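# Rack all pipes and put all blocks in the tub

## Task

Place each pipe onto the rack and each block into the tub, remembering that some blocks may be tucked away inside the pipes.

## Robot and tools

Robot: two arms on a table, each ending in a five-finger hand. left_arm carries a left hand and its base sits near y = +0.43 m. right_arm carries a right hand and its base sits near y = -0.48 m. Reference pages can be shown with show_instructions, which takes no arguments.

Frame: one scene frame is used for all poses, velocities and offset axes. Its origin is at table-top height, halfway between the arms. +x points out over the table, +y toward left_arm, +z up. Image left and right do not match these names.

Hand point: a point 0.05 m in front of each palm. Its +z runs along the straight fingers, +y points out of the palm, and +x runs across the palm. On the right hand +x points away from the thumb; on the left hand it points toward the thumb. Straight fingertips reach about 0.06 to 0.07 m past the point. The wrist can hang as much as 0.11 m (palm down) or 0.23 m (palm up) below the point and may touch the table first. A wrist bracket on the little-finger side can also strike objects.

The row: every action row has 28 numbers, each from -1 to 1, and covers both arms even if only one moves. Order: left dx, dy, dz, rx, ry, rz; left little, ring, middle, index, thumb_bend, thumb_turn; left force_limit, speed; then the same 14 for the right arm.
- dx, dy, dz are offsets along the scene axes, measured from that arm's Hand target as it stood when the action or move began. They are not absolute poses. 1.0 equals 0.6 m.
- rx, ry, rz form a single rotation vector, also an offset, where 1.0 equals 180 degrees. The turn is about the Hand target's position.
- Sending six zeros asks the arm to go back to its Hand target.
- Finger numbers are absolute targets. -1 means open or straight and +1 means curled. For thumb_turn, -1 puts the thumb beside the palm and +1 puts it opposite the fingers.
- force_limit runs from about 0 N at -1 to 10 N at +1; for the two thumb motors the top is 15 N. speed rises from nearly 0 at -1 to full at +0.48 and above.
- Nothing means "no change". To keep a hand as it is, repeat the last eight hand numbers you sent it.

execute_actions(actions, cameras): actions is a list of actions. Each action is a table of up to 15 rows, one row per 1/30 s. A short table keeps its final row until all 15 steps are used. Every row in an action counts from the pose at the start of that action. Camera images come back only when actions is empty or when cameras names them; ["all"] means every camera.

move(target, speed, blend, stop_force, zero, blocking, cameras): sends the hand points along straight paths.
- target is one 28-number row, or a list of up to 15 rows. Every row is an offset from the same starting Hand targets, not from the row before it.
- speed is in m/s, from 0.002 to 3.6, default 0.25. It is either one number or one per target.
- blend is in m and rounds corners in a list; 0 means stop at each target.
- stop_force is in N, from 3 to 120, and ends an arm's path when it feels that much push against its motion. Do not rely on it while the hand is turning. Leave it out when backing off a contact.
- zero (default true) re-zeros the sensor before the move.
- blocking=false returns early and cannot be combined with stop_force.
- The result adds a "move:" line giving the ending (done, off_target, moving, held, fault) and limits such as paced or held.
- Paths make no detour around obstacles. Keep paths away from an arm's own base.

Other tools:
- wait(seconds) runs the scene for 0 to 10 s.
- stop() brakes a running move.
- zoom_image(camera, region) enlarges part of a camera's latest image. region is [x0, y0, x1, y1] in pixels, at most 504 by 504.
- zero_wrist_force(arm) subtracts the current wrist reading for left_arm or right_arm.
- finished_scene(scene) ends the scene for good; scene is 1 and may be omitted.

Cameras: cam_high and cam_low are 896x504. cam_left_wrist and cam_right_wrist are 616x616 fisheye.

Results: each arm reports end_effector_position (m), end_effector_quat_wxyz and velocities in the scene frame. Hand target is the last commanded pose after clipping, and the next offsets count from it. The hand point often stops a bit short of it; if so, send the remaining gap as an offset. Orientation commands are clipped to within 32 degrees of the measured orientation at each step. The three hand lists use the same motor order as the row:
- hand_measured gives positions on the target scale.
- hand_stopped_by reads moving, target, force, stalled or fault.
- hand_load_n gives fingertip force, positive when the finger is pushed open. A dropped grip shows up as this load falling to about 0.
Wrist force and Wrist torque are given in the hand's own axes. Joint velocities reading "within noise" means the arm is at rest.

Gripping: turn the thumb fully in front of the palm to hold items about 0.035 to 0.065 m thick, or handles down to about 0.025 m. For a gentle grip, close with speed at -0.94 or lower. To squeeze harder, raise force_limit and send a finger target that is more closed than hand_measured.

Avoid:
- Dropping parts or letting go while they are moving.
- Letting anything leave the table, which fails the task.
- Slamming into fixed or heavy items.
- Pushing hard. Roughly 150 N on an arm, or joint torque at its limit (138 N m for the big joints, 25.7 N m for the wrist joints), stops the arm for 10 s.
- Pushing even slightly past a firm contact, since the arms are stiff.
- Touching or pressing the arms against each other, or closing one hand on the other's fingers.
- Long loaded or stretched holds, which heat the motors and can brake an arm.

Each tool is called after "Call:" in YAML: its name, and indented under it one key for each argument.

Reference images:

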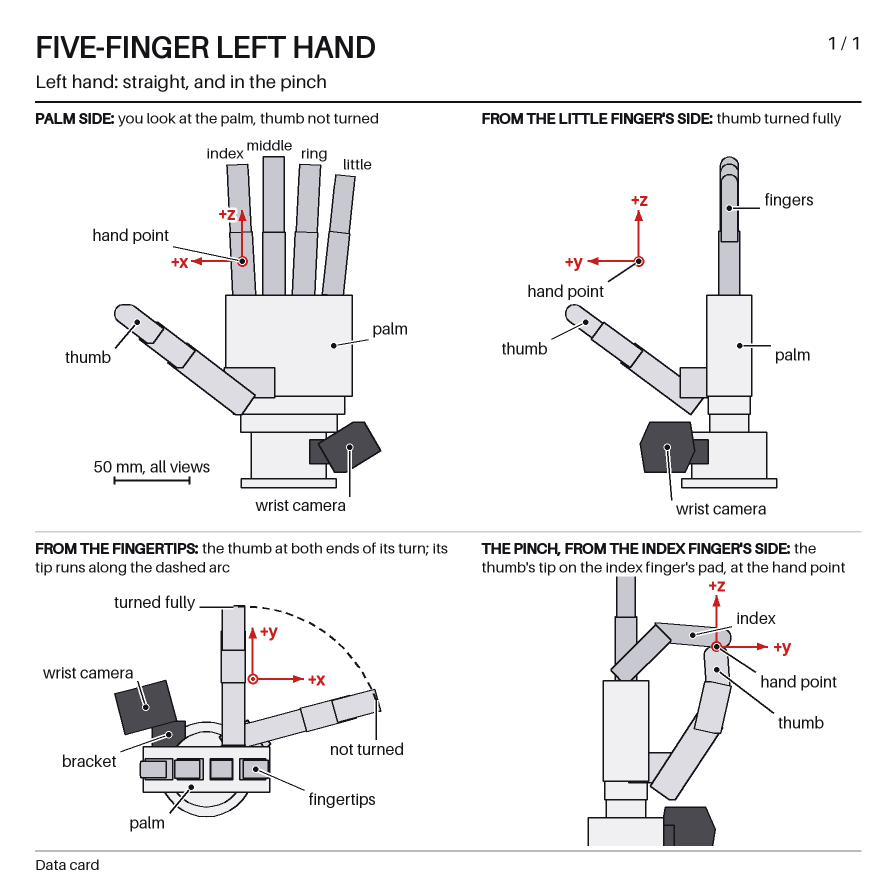

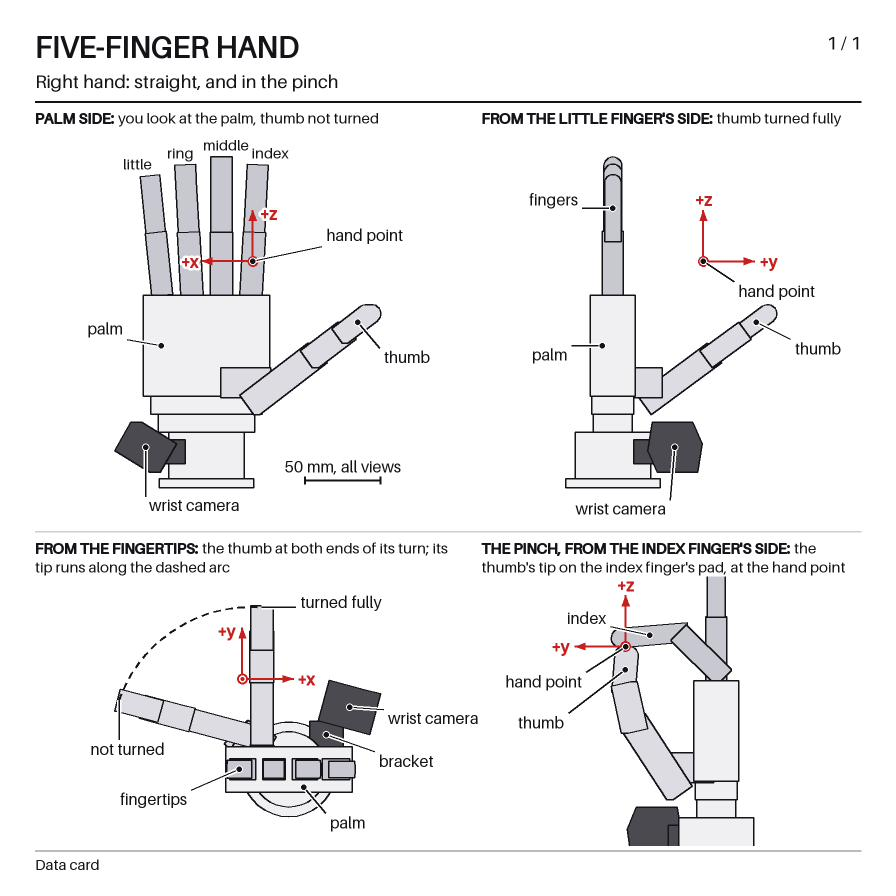

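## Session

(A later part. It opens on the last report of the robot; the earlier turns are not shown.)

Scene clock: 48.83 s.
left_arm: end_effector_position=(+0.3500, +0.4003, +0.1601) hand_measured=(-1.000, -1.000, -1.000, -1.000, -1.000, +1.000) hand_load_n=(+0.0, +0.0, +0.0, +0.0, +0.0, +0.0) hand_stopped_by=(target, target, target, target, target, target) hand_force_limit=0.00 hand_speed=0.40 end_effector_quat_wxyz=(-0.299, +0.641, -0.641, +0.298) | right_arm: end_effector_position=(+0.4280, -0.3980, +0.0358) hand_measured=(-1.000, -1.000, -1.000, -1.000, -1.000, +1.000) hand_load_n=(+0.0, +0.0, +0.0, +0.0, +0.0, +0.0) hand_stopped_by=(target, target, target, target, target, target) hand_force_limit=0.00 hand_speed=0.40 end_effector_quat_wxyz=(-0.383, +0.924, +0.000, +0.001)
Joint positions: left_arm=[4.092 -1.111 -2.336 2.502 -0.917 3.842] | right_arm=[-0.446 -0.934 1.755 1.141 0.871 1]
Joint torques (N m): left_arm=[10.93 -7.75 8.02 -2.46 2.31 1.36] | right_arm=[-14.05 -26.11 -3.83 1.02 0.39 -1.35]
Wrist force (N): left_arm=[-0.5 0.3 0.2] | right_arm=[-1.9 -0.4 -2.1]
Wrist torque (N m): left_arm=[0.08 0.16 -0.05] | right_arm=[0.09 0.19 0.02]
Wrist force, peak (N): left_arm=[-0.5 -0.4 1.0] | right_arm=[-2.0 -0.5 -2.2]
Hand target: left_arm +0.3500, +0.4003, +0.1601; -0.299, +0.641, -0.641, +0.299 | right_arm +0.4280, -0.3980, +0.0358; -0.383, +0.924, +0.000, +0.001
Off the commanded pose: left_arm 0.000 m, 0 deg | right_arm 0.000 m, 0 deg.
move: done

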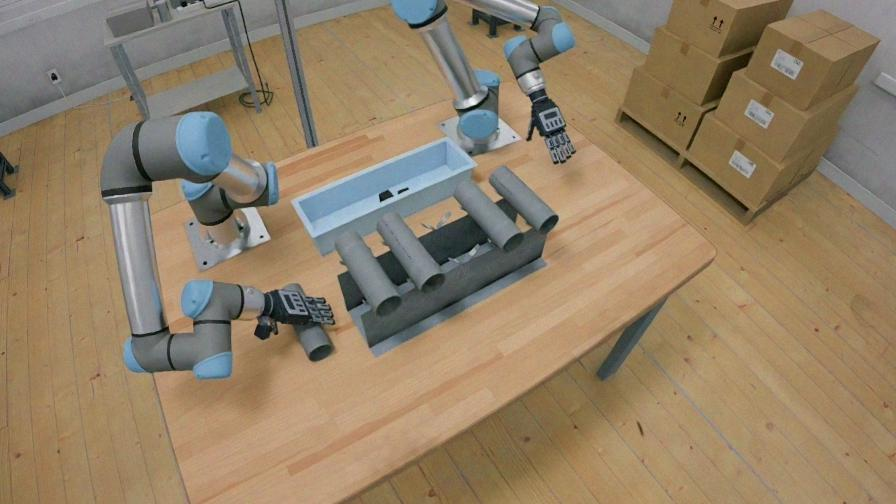

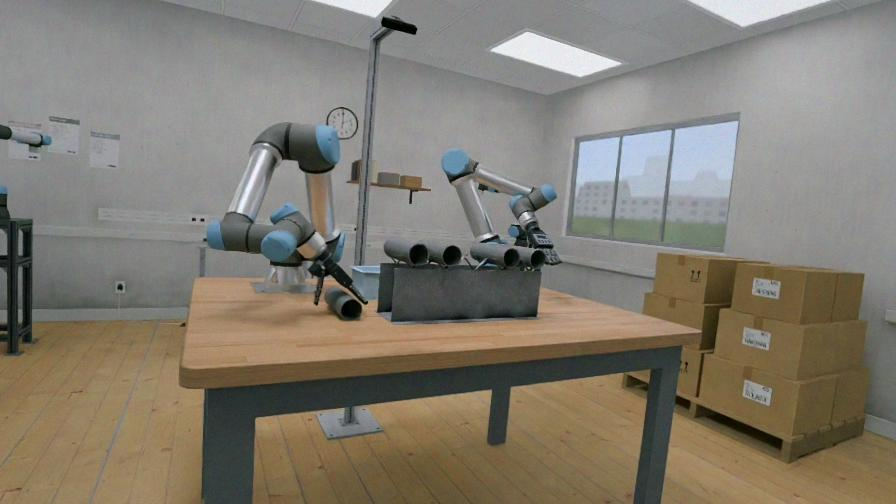

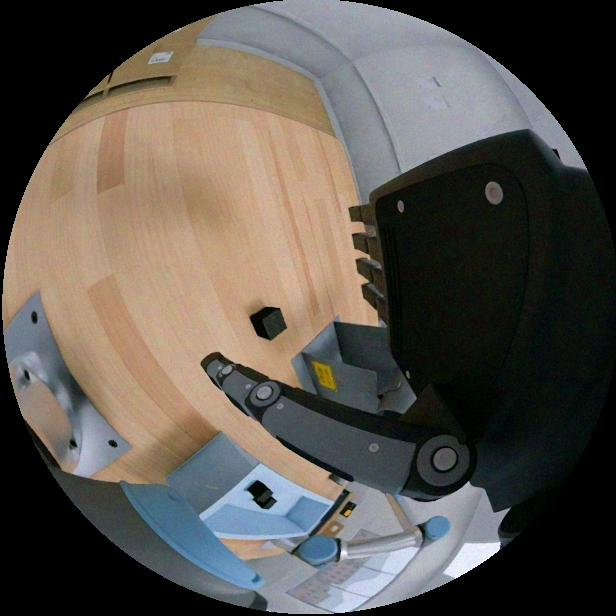

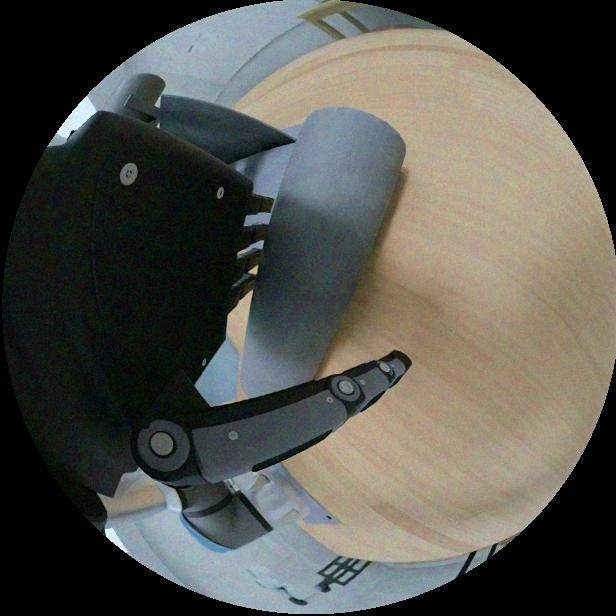

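Call:
move:
  target: [0.1025,-0.1047,-0.1167,0,-0.0278,0,-1,-1,-1,-1,-0.5,1,0,0.4,0,0,0,0,0,0,0.5,0.5,0.5,0.5,0.6,1,0.1,-0.5]
  speed: 0.25
  cameras: ["all"]

Call:
zoom_image:
  camera: "cam_left_wrist"
  region: [200, 200, 420, 420]

Call:
zoom_image:
  camera: "cam_right_wrist"
  region: [200, 140, 440, 420]

Scene clock: 55.07 s.
left_arm: end_effector_position=(+0.4115, +0.3375, +0.0900) hand_measured=(-1.000, -1.000, -1.000, -1.000, -0.500, +1.000) hand_load_n=(+0.0, +0.0, -0.5, +0.0, +0.0, +0.0) hand_stopped_by=(target, target, target, target, target, target) hand_force_limit=0.00 hand_speed=0.40 end_effector_quat_wxyz=(-0.326, +0.627, -0.628, +0.326) | right_arm: end_effector_position=(+0.4279, -0.3980, +0.0358) hand_measured=(-0.224, -0.230, -0.268, -0.270, -0.644, +1.000) hand_load_n=(+8.0, +16.0, +0.0, +6.5, +31.5, +18.5) hand_stopped_by=(force, force, force, force, force, target) hand_force_limit=0.10 hand_speed=-0.50 end_effector_quat_wxyz=(-0.383, +0.924, +0.000, +0.001)
Joint positions: left_arm=[3.542 -1.356 -2.366 3.077 -1.272 3.36] | right_arm=[-0.446 -0.934 1.755 1.141 0.871 1]
Joint torques (N m): left_arm=[-9.67 0.89 28.44 1.22 -1.71 -1.41] | right_arm=[-11.15 -29.23 -8.6 3.42 -2.2 -1.13]
Wrist force (N): left_arm=[-0.3 0.1 0.7] | right_arm=[-1.8 0.1 -1.3]
Wrist torque (N m): left_arm=[0.00 0.14 0.08] | right_arm=[0.13 0.09 0.12]
Wrist force, peak (N): left_arm=[-1.1 -0.8 -0.5] | right_arm=[-1.9 -2.1 -2.1]
Hand target: left_arm +0.4115, +0.3375, +0.0900; -0.326, +0.627, -0.628, +0.326 | right_arm +0.4280, -0.3980, +0.0358; -0.383, +0.924, +0.000, +0.001
Off the commanded pose: left_arm 0.000 m, 0 deg | right_arm 0.000 m, 0 deg.
move: done

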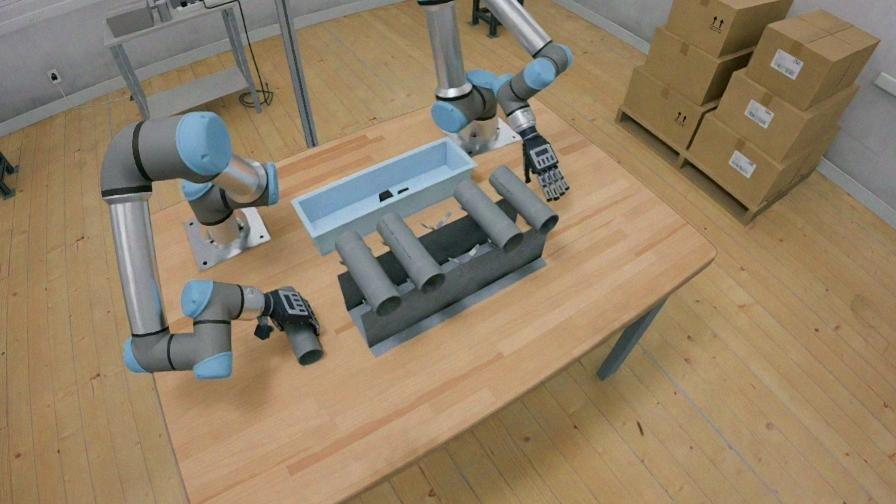

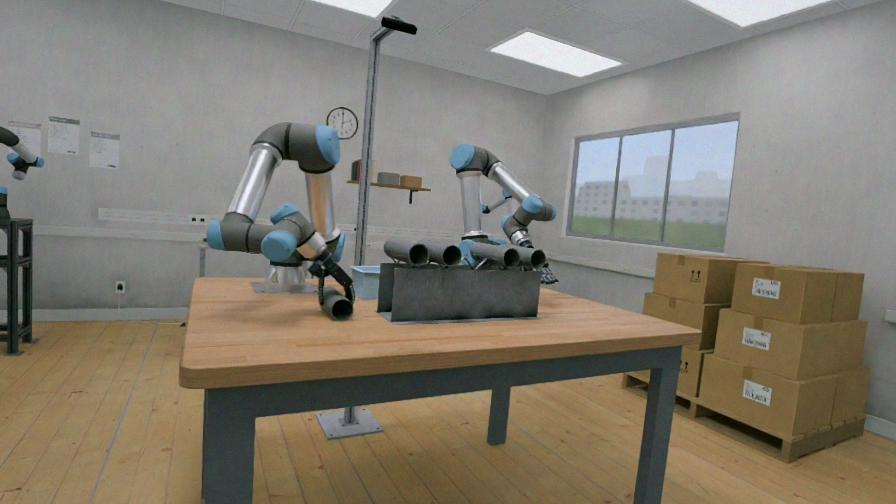

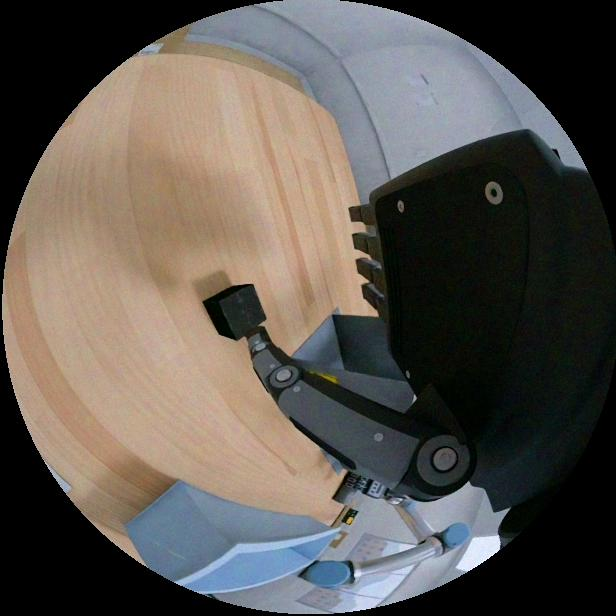

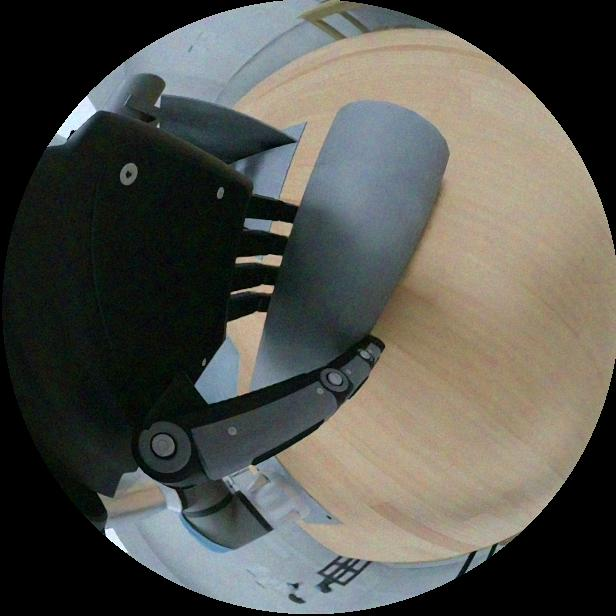

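Scaled by 2.291 from the camera's 616x616 image, which has a finer 880x880 frame.

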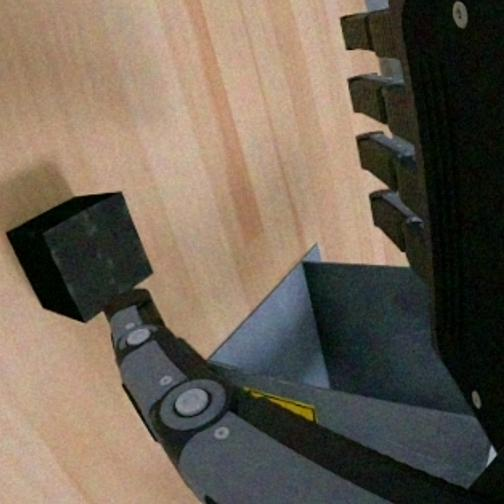

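Scaled by 1.800 from the camera's 616x616 image, which has a finer 880x880 frame.

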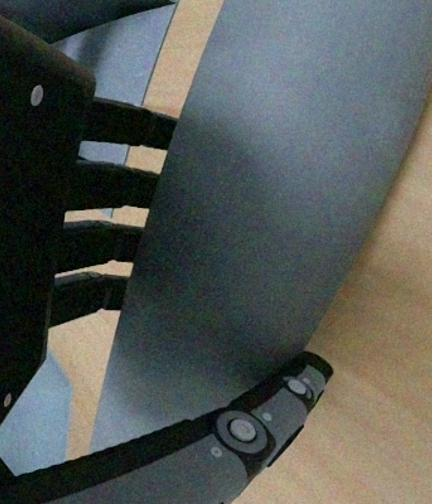

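Call:
move:
  target: [-0.0042,0.005,-0.1067,0,0,0,-1,-1,-1,-1,-0.5,1,0,0.4,0,0,0.15,0,0,0,0.5,0.5,0.5,0.5,0.6,1,0.1,-0.5]
  speed: 0.12
  cameras: ["cam_high", "cam_left_wrist", "cam_right_wrist"]

Call:
zoom_image:
  camera: "cam_left_wrist"
  region: [180, 200, 400, 420]

Call:
zoom_image:
  camera: "cam_right_wrist"
  region: [200, 140, 440, 420]

Scene clock: 64.23 s.
left_arm: end_effector_position=(+0.4090, +0.3405, +0.0261) hand_measured=(-1.000, -1.000, -1.000, -1.000, -0.500, +1.000) hand_load_n=(+0.0, +0.0, +0.0, +0.0, +0.0, +0.0) hand_stopped_by=(target, target, target, target, target, target) hand_force_limit=0.00 hand_speed=0.40 end_effector_quat_wxyz=(-0.326, +0.627, -0.628, +0.326) | right_arm: end_effector_position=(+0.4279, -0.3980, +0.1257) hand_measured=(-0.224, -0.230, -0.268, -0.270, -0.644, +1.000) hand_load_n=(+8.0, +16.0, +0.0, +6.5, +32.0, +18.5) hand_stopped_by=(force, force, force, force, force, target) hand_force_limit=0.10 hand_speed=-0.50 end_effector_quat_wxyz=(-0.383, +0.924, +0.000, +0.001)
Joint positions: left_arm=[3.563 -1.493 -2.472 3.317 -1.255 3.373] | right_arm=[-0.446 -1.076 1.7 1.338 0.871 1]
Joint torques (N m): left_arm=[-9.42 3.17 3.57 1.13 -1.67 -1.3] | right_arm=[-13.13 -41.51 -20.77 3.83 0.06 -1.27]
Wrist force (N): left_arm=[-0.4 0.3 0.3] | right_arm=[-1.7 1.3 -0.7]
Wrist torque (N m): left_arm=[0.06 0.13 -0.04] | right_arm=[0.16 0.12 0.07]
Wrist force, peak (N): left_arm=[-0.4 -0.9 0.3] | right_arm=[-2.0 2.1 0.1]
Hand target: left_arm +0.4090, +0.3405, +0.0260; -0.326, +0.627, -0.628, +0.326 | right_arm +0.4280, -0.3980, +0.1258; -0.383, +0.924, +0.000, +0.001
Off the commanded pose: left_arm 0.000 m, 0 deg | right_arm 0.000 m, 0 deg.
move: done
Images, in order (width x height): cam_high 896x504, cam_left_wrist 616x616, cam_right_wrist 616x616.

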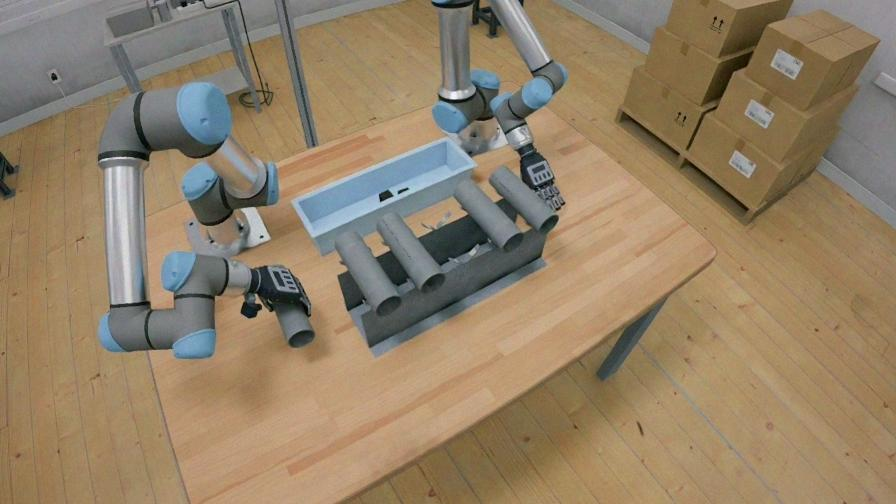

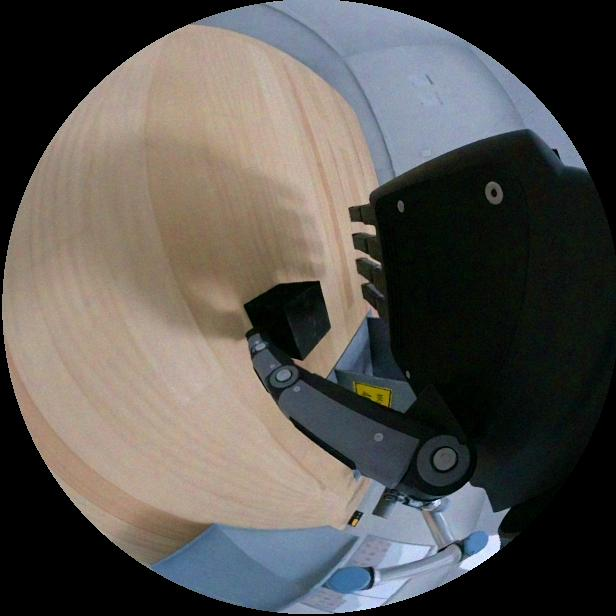

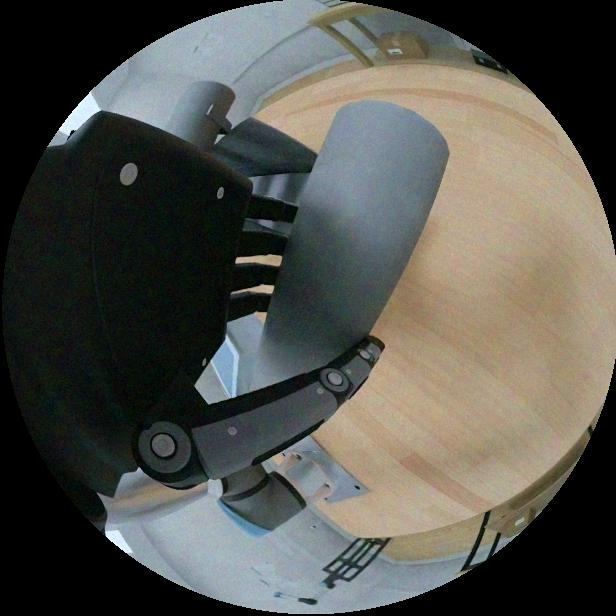

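Scaled by 2.291 from the camera's 616x616 image, which has a finer 880x880 frame.

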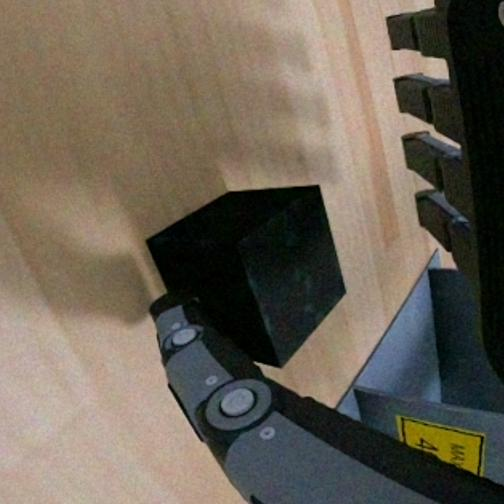

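Scaled by 1.800 from the camera's 616x616 image, which has a finer 880x880 frame.

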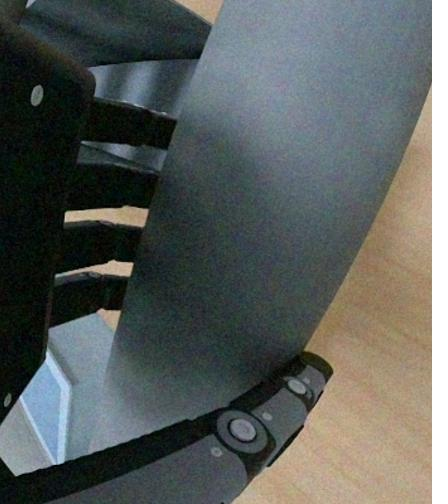

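Call:
move:
  target:
    - [0,0,0,0,0,0,-1,-1,0.3,0.3,0.3,1,-0.2,-0.5,-0.1133,0.03,0.257,0,0,0,0.5,0.5,0.5,0.5,0.6,1,0.1,-0.5]
    - [0,0,0,0,0,0,-1,-1,0.3,0.3,0.3,1,-0.2,-0.5,-0.2967,0.1633,0.3237,0,0,0,0.5,0.5,0.5,0.5,0.6,1,0.1,-0.5]
    - [0,0,0,0,0,0,-1,-1,0.3,0.3,0.3,1,-0.2,-0.5,-0.28,0.4133,0.1403,0,0,0,0.5,0.5,0.5,0.5,0.6,1,0.1,-0.5]
    - [0,0,0,0,0,0,-1,-1,0.3,0.3,0.3,1,-0.2,-0.5,-0.3383,0.4133,0.0654,0,-0.25,0,0.5,0.5,0.5,0.5,0.6,1,0.1,-0.5]
  speed: 0.3
  blend: [0.03, 0.04, 0.02, 0]
  cameras: ["all"]

Call:
zoom_image:
  camera: "cam_left_wrist"
  region: [180, 200, 400, 420]

Call:
zoom_image:
  camera: "cam_high"
  region: [120, 60, 560, 380]

Scene clock: 70.37 s.
left_arm: end_effector_position=(+0.4090, +0.3405, +0.0260) hand_measured=(-1.000, -1.000, -0.270, -0.270, -0.126, +1.000) hand_load_n=(+0.0, +0.0, +10.0, +6.5, +9.0, +0.0) hand_stopped_by=(target, target, force, force, force, target) hand_force_limit=-0.20 hand_speed=-0.50 end_effector_quat_wxyz=(-0.326, +0.627, -0.628, +0.326) | right_arm: end_effector_position=(+0.2250, -0.1500, +0.1650) hand_measured=(-0.224, -0.230, -0.268, -0.270, -0.644, +1.000) hand_load_n=(+7.5, +16.0, +0.0, +7.0, +32.0, +19.0) hand_stopped_by=(force, force, force, force, force, target) hand_force_limit=0.10 hand_speed=-0.50 end_effector_quat_wxyz=(-0.354, +0.853, +0.146, +0.354)
Joint positions: left_arm=[3.563 -1.493 -2.472 3.317 -1.255 3.373] | right_arm=[0.469 -1.949 2.292 0.23 1.17 1.94]
Joint torques (N m): left_arm=[-1.18 5.57 24.12 -1.39 -1.43 0.45] | right_arm=[12.21 -11.99 -12.45 -1.34 1.02 1.33]
Wrist force (N): left_arm=[-0.3 0.0 0.0] | right_arm=[-1.6 0.2 -0.4]
Wrist torque (N m): left_arm=[0.04 0.13 -0.03] | right_arm=[0.03 0.02 -0.08]
Wrist force, peak (N): left_arm=[0.2 -1.8 -0.1] | right_arm=[-1.1 2.9 0.3]
Hand target: left_arm +0.4090, +0.3405, +0.0260; -0.326, +0.627, -0.628, +0.326 | right_arm +0.2250, -0.1500, +0.1650; -0.354, +0.853, +0.146, +0.354
Off the commanded pose: left_arm 0.000 m, 0 deg | right_arm 0.000 m, 0 deg.
move: done; blend cut to 0 m at target 1

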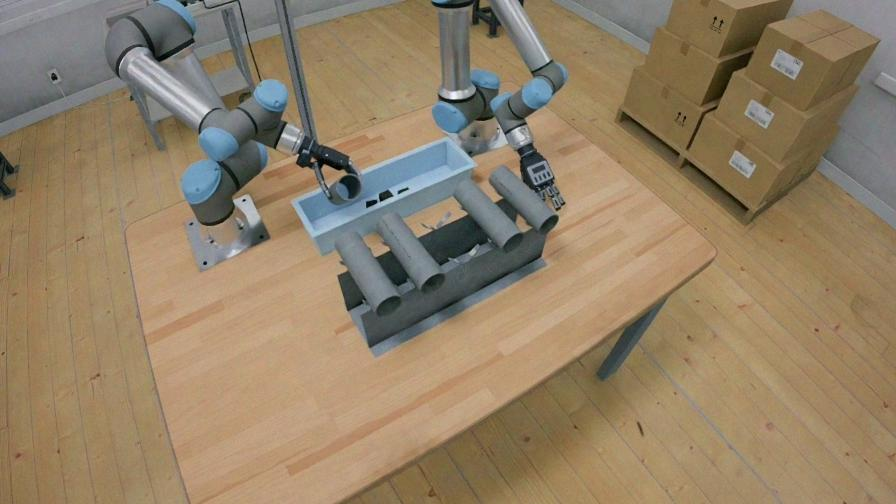

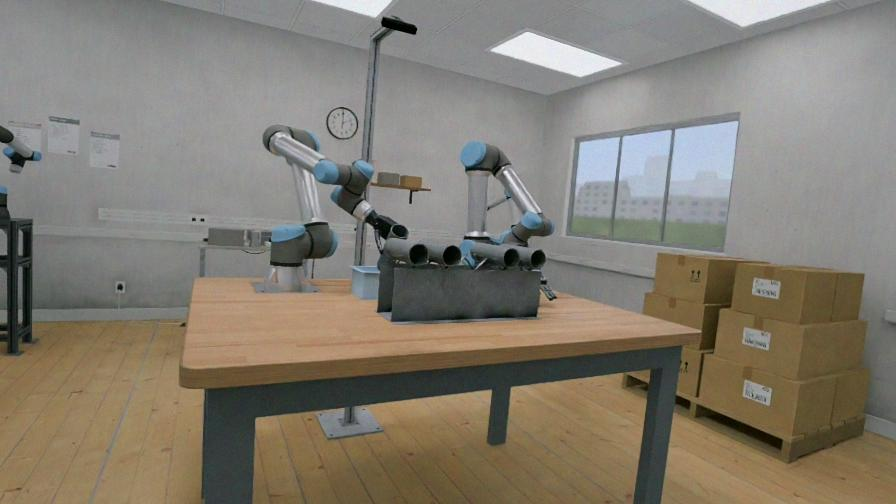

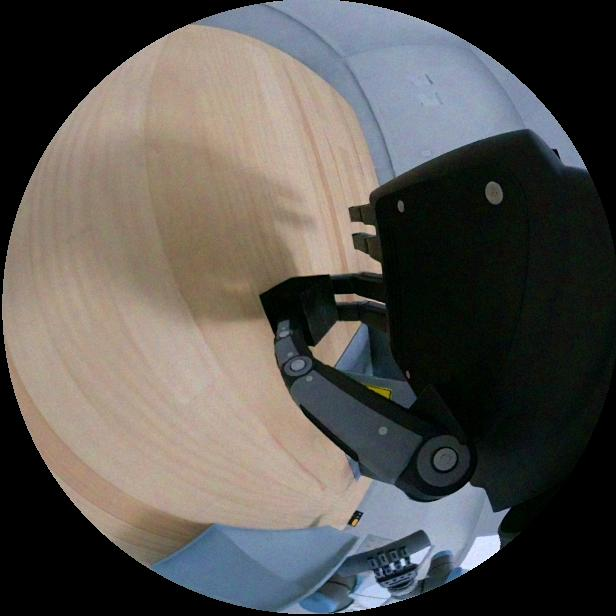

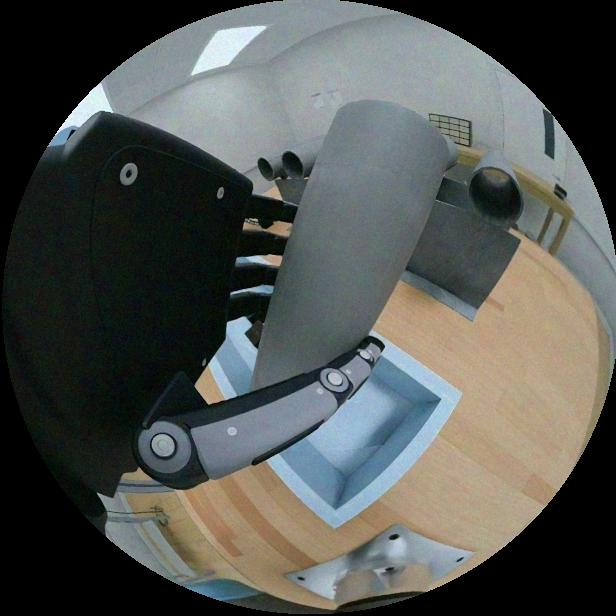

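Scaled by 2.291 from the camera's 616x616 image, which has a finer 880x880 frame.

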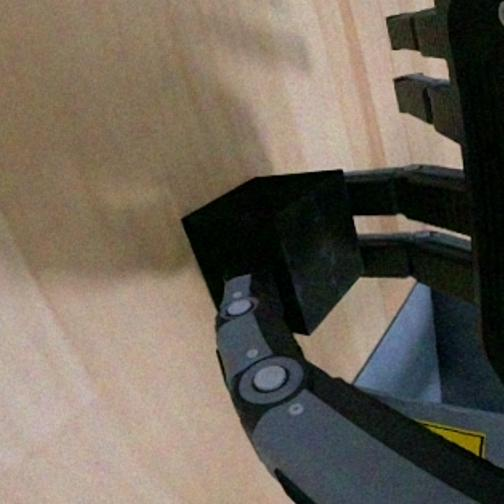

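Scaled by 1.145 from the camera's 896x504 image, which has a finer 1280x720 frame.

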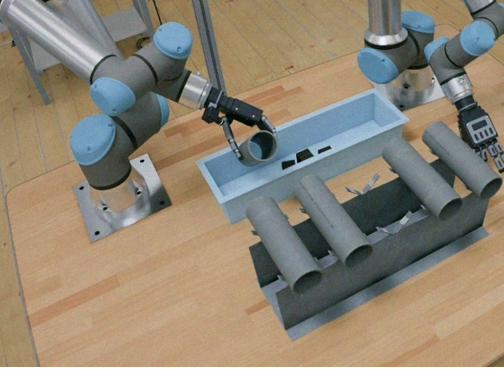

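Call:
zoom_image:
  camera: "cam_high"
  region: [310, 150, 430, 230]

Scaled by 4.200 from the camera's 896x504 image, which has a finer 1280x720 frame.

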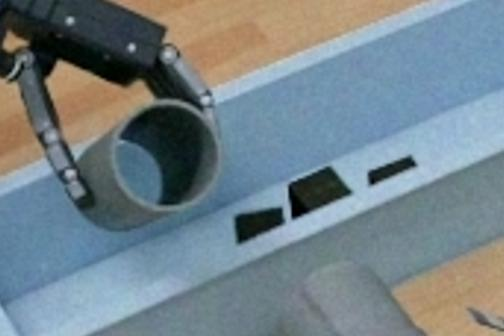

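Call:
move:
  target:
    - [-0.065,0,0.1567,0,0,0,-0.27,-0.27,0.3,0.3,0.3,1,-0.2,-0.5,0.0583,0,0.225,-0.0136,0.267,0.0328,0.5,0.5,0.5,0.5,0.6,1,0.1,-0.5]
    - [-0.2483,-0.1333,0.3067,0,0,0,-0.27,-0.27,0.3,0.3,0.3,1,-0.2,-0.5,0.2917,0.15,0.2917,-0.0136,0.267,0.0328,0.5,0.5,0.5,0.5,0.6,1,0.1,-0.5]
    - [-0.365,-0.3,0.2733,0,0,0,-0.27,-0.27,0.3,0.3,0.3,1,-0.2,-0.5,0.445,0.2523,0.2417,-0.0136,0.267,0.0328,0.5,0.5,0.5,0.5,0.6,1,0.1,-0.5]
    - [-0.365,-0.3,0.09,0,0,0,-0.27,-0.27,0.3,0.3,0.3,1,-0.2,-0.5,0.445,0.2523,0.2167,-0.0136,0.267,0.0328,0.5,0.5,0.5,0.5,0.6,1,0.1,-0.5]
  speed: 0.3
  blend: [0.03, 0.04, 0.02, 0]
  cameras: ["all"]

Call:
zoom_image:
  camera: "cam_right_wrist"
  region: [140, 60, 500, 400]

Call:
zoom_image:
  camera: "cam_high"
  region: [260, 80, 600, 360]

Call:
zoom_image:
  camera: "cam_low"
  region: [350, 180, 580, 330]

Scene clock: 80.27 s.
left_arm: end_effector_position=(+0.1900, +0.1605, +0.0800) hand_measured=(-0.270, -0.270, -0.270, -0.270, -0.126, +1.000) hand_load_n=(+0.0, +0.0, +10.0, +6.5, +9.5, +0.0) hand_stopped_by=(target, target, force, force, force, target) hand_force_limit=-0.20 hand_speed=-0.50 end_effector_quat_wxyz=(-0.326, +0.627, -0.628, +0.326) | right_arm: end_effector_position=(+0.4920, +0.0014, +0.2950) hand_measured=(-0.224, -0.230, -0.268, -0.270, -0.644, +1.000) hand_load_n=(+8.0, +16.0, +0.0, +6.5, +32.0, +18.0) hand_stopped_by=(force, force, force, force, force, target) hand_force_limit=0.10 hand_speed=-0.50 end_effector_quat_wxyz=(-0.382, +0.922, +0.039, -0.045)
Joint positions: left_arm=[2.165 -1.517 -2.328 2.924 -2.336 2.403] | right_arm=[0.347 -0.592 0.247 1.712 0.802 1.935]
Joint torques (N m): left_arm=[-9.03 5.09 27.42 -2.57 -2.84 -1.36] | right_arm=[13.14 -42.33 -23.5 3.14 -0.07 -1.36]
Wrist force (N): left_arm=[-0.3 0.0 0.4] | right_arm=[-1.9 0.7 -0.8]
Wrist torque (N m): left_arm=[0.00 0.11 0.11] | right_arm=[0.09 0.15 0.02]
Wrist force, peak (N): left_arm=[-0.5 1.2 0.9] | right_arm=[-2.7 1.5 -1.2]
Hand target: left_arm +0.1900, +0.1605, +0.0800; -0.326, +0.627, -0.628, +0.326 | right_arm +0.4920, +0.0014, +0.2950; -0.382, +0.922, +0.039, -0.045
Off the commanded pose: left_arm 0.000 m, 0 deg | right_arm 0.000 m, 0 deg.
move: done

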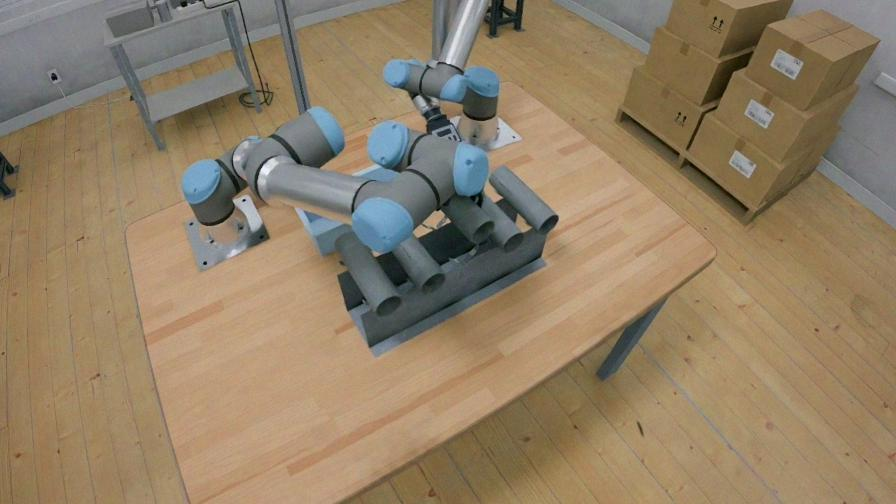

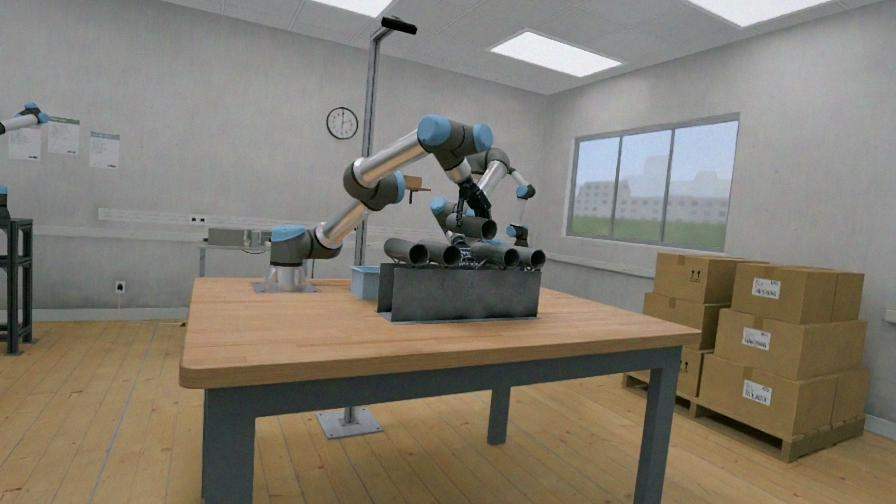

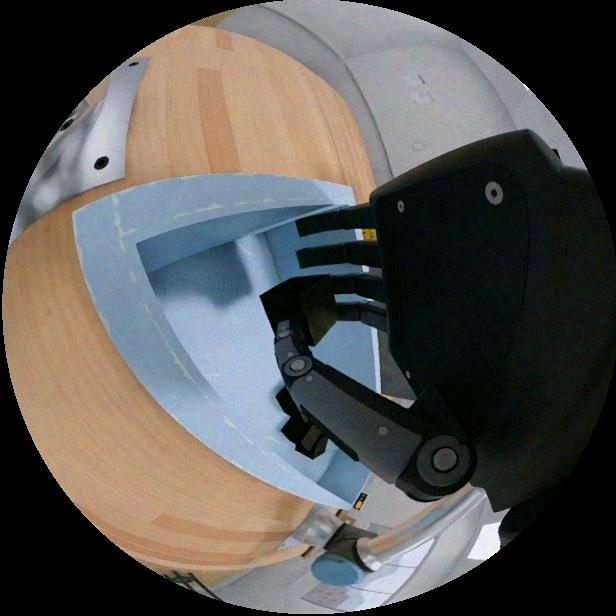

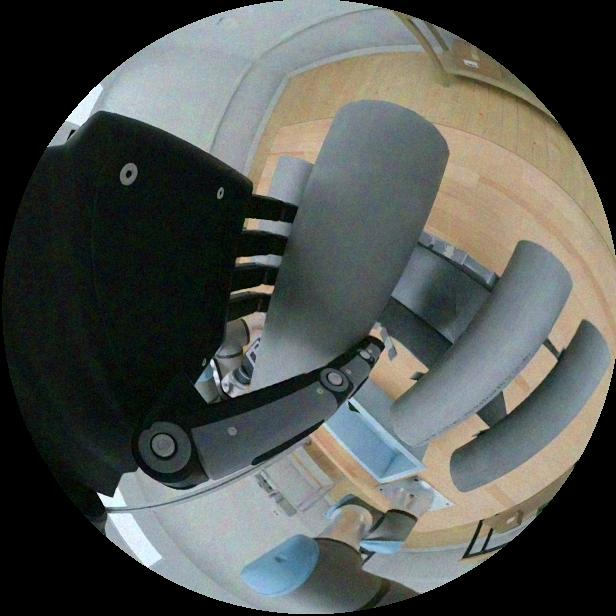

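Scaled by 1.400 from the camera's 616x616 image, which has a finer 880x880 frame.

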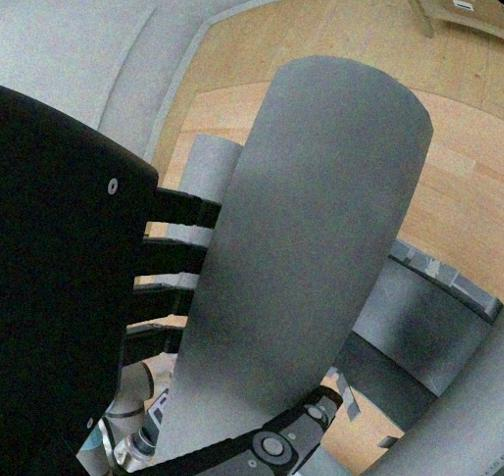

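Scaled by 1.482 from the camera's 896x504 image, which has a finer 1280x720 frame.

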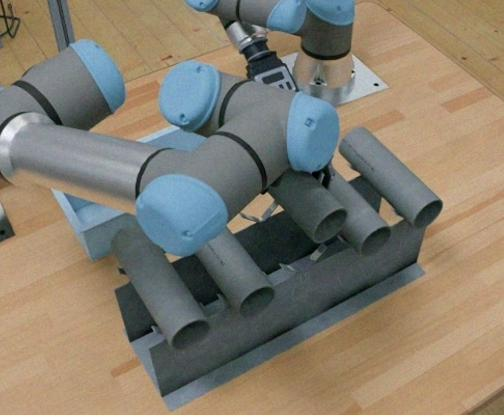

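Scaled by 2.191 from the camera's 896x504 image, which has a finer 1280x720 frame.

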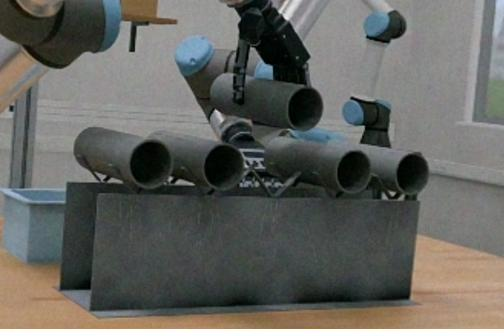

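Call:
zoom_image:
  camera: "cam_high"
  region: [400, 160, 560, 280]

Call:
zoom_image:
  camera: "cam_low"
  region: [440, 190, 560, 280]

Scaled by 3.150 from the camera's 896x504 image, which has a finer 1280x720 frame.

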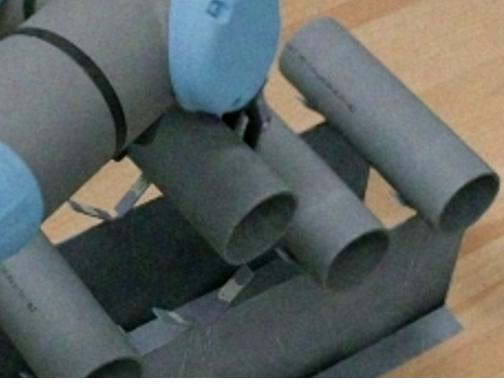

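Scaled by 4.200 from the camera's 896x504 image, which has a finer 1280x720 frame.

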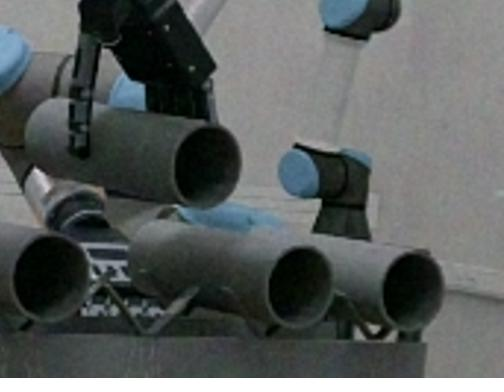

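Call:
move:
  target:
    - [0,0,-0.03,0,0,0,-0.27,-0.27,0.3,0.3,0.3,1,-0.2,-0.5,0,-0.017,-0.075,0,-0.0139,-0.0261,0.5,0.5,0.5,0.5,0.6,1,0.1,-0.5]
    - [0,0,-0.03,0,0,0,-0.6,-0.6,-0.6,-0.6,-0.7,1,-0.2,-0.4,0,-0.017,-0.075,0,-0.0139,-0.0261,0.5,0.5,0.5,0.5,0.6,1,0.1,-0.5]
    - [0,0,0.2,0,0,0,-0.6,-0.6,-0.6,-0.6,-0.7,1,-0.2,-0.4,0,-0.017,-0.075,0,-0.0139,-0.0261,0.5,0.5,0.5,0.5,0.6,1,0.1,-0.5]
  speed: 0.15
  cameras: ["all"]

Call:
zoom_image:
  camera: "cam_high"
  region: [340, 140, 560, 320]

Call:
zoom_image:
  camera: "cam_low"
  region: [380, 200, 560, 290]

Scene clock: 92.43 s.
left_arm: end_effector_position=(+0.1900, +0.1605, +0.2000) hand_measured=(-0.600, -0.600, -0.600, -0.600, -0.700, +1.000) hand_load_n=(+0.0, +0.0, +0.0, +0.0, +0.0, +0.0) hand_stopped_by=(target, target, target, target, target, target) hand_force_limit=-0.20 hand_speed=-0.40 end_effector_quat_wxyz=(-0.326, +0.627, -0.628, +0.326) | right_arm: end_effector_position=(+0.4920, -0.0088, +0.2500) hand_measured=(-0.224, -0.230, -0.268, -0.270, -0.644, +1.000) hand_load_n=(+8.0, +16.0, +0.0, +6.5, +32.0, +18.5) hand_stopped_by=(force, force, force, force, force, target) hand_force_limit=0.10 hand_speed=-0.50 end_effector_quat_wxyz=(-0.383, +0.924, +0.010, -0.009)
Joint positions: left_arm=[2.165 -1.343 -2.118 2.54 -2.336 2.403] | right_arm=[0.338 -0.775 0.674 1.365 0.835 2.025]
Joint torques (N m): left_arm=[-9.45 17.6 29.61 -2.68 -2.73 -1.32] | right_arm=[-12.71 -56.59 -11.78 0.61 -2.92 1.37]
Wrist force (N): left_arm=[-0.4 -0.4 0.2] | right_arm=[-1.8 1.0 -0.7]
Wrist torque (N m): left_arm=[-0.03 0.12 0.10] | right_arm=[0.13 0.12 -0.12]
Wrist force, peak (N): left_arm=[-0.7 1.7 -0.5] | right_arm=[-1.7 1.8 -0.1]
Hand target: left_arm +0.1900, +0.1605, +0.2000; -0.326, +0.627, -0.628, +0.326 | right_arm +0.4920, -0.0088, +0.2500; -0.383, +0.924, +0.010, -0.009
Off the commanded pose: left_arm 0.000 m, 0 deg | right_arm 0.000 m, 0 deg.
move: done

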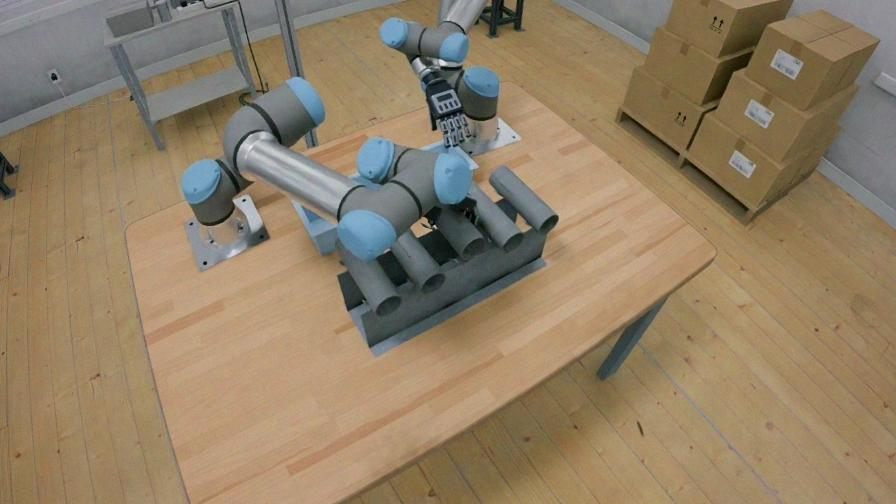

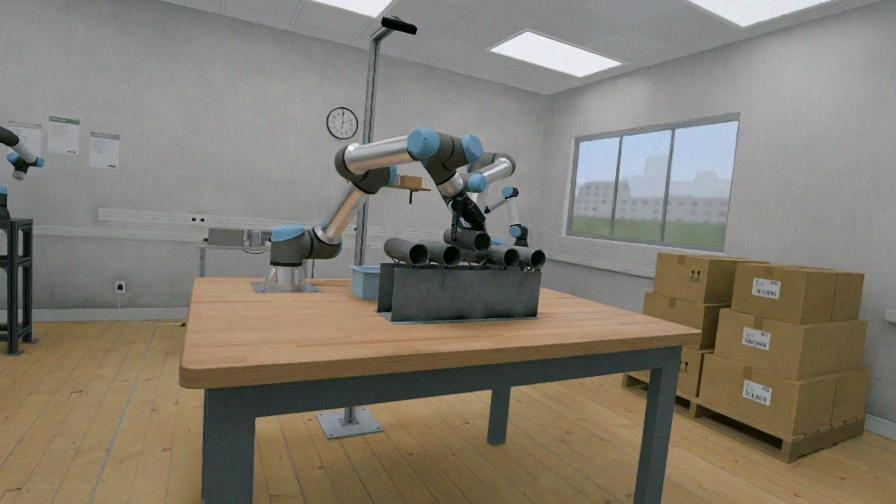

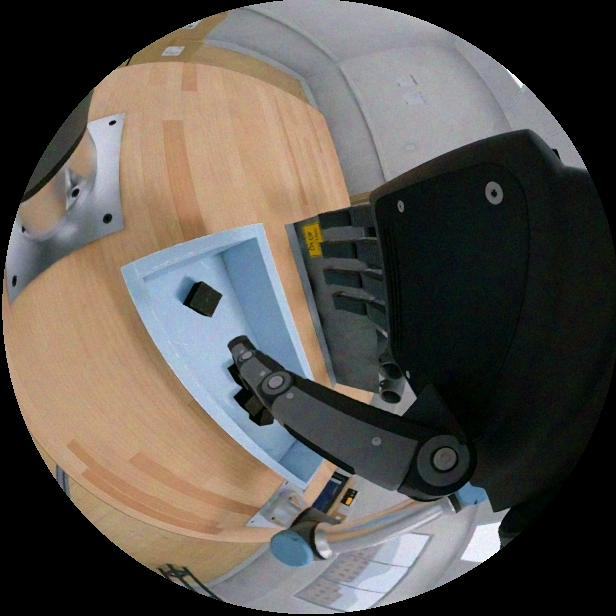

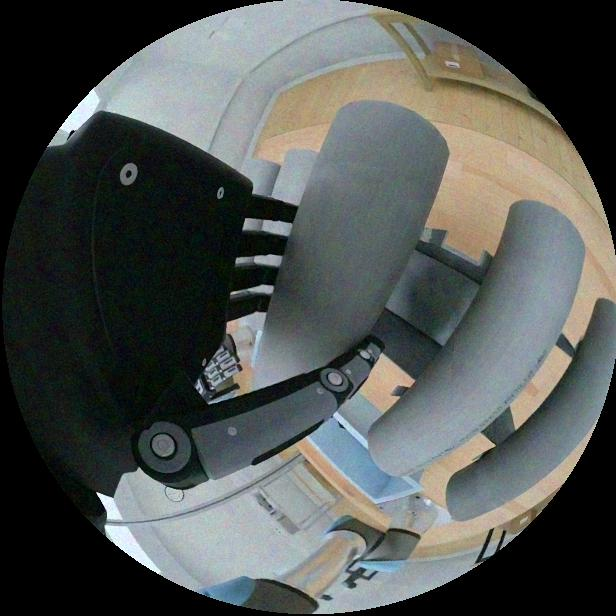

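Scaled by 2.291 from the camera's 896x504 image, which has a finer 1280x720 frame.

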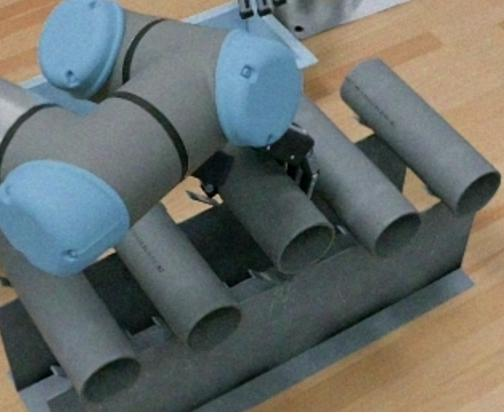

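Scaled by 2.800 from the camera's 896x504 image, which has a finer 1280x720 frame.

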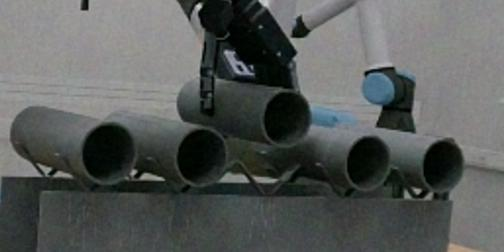

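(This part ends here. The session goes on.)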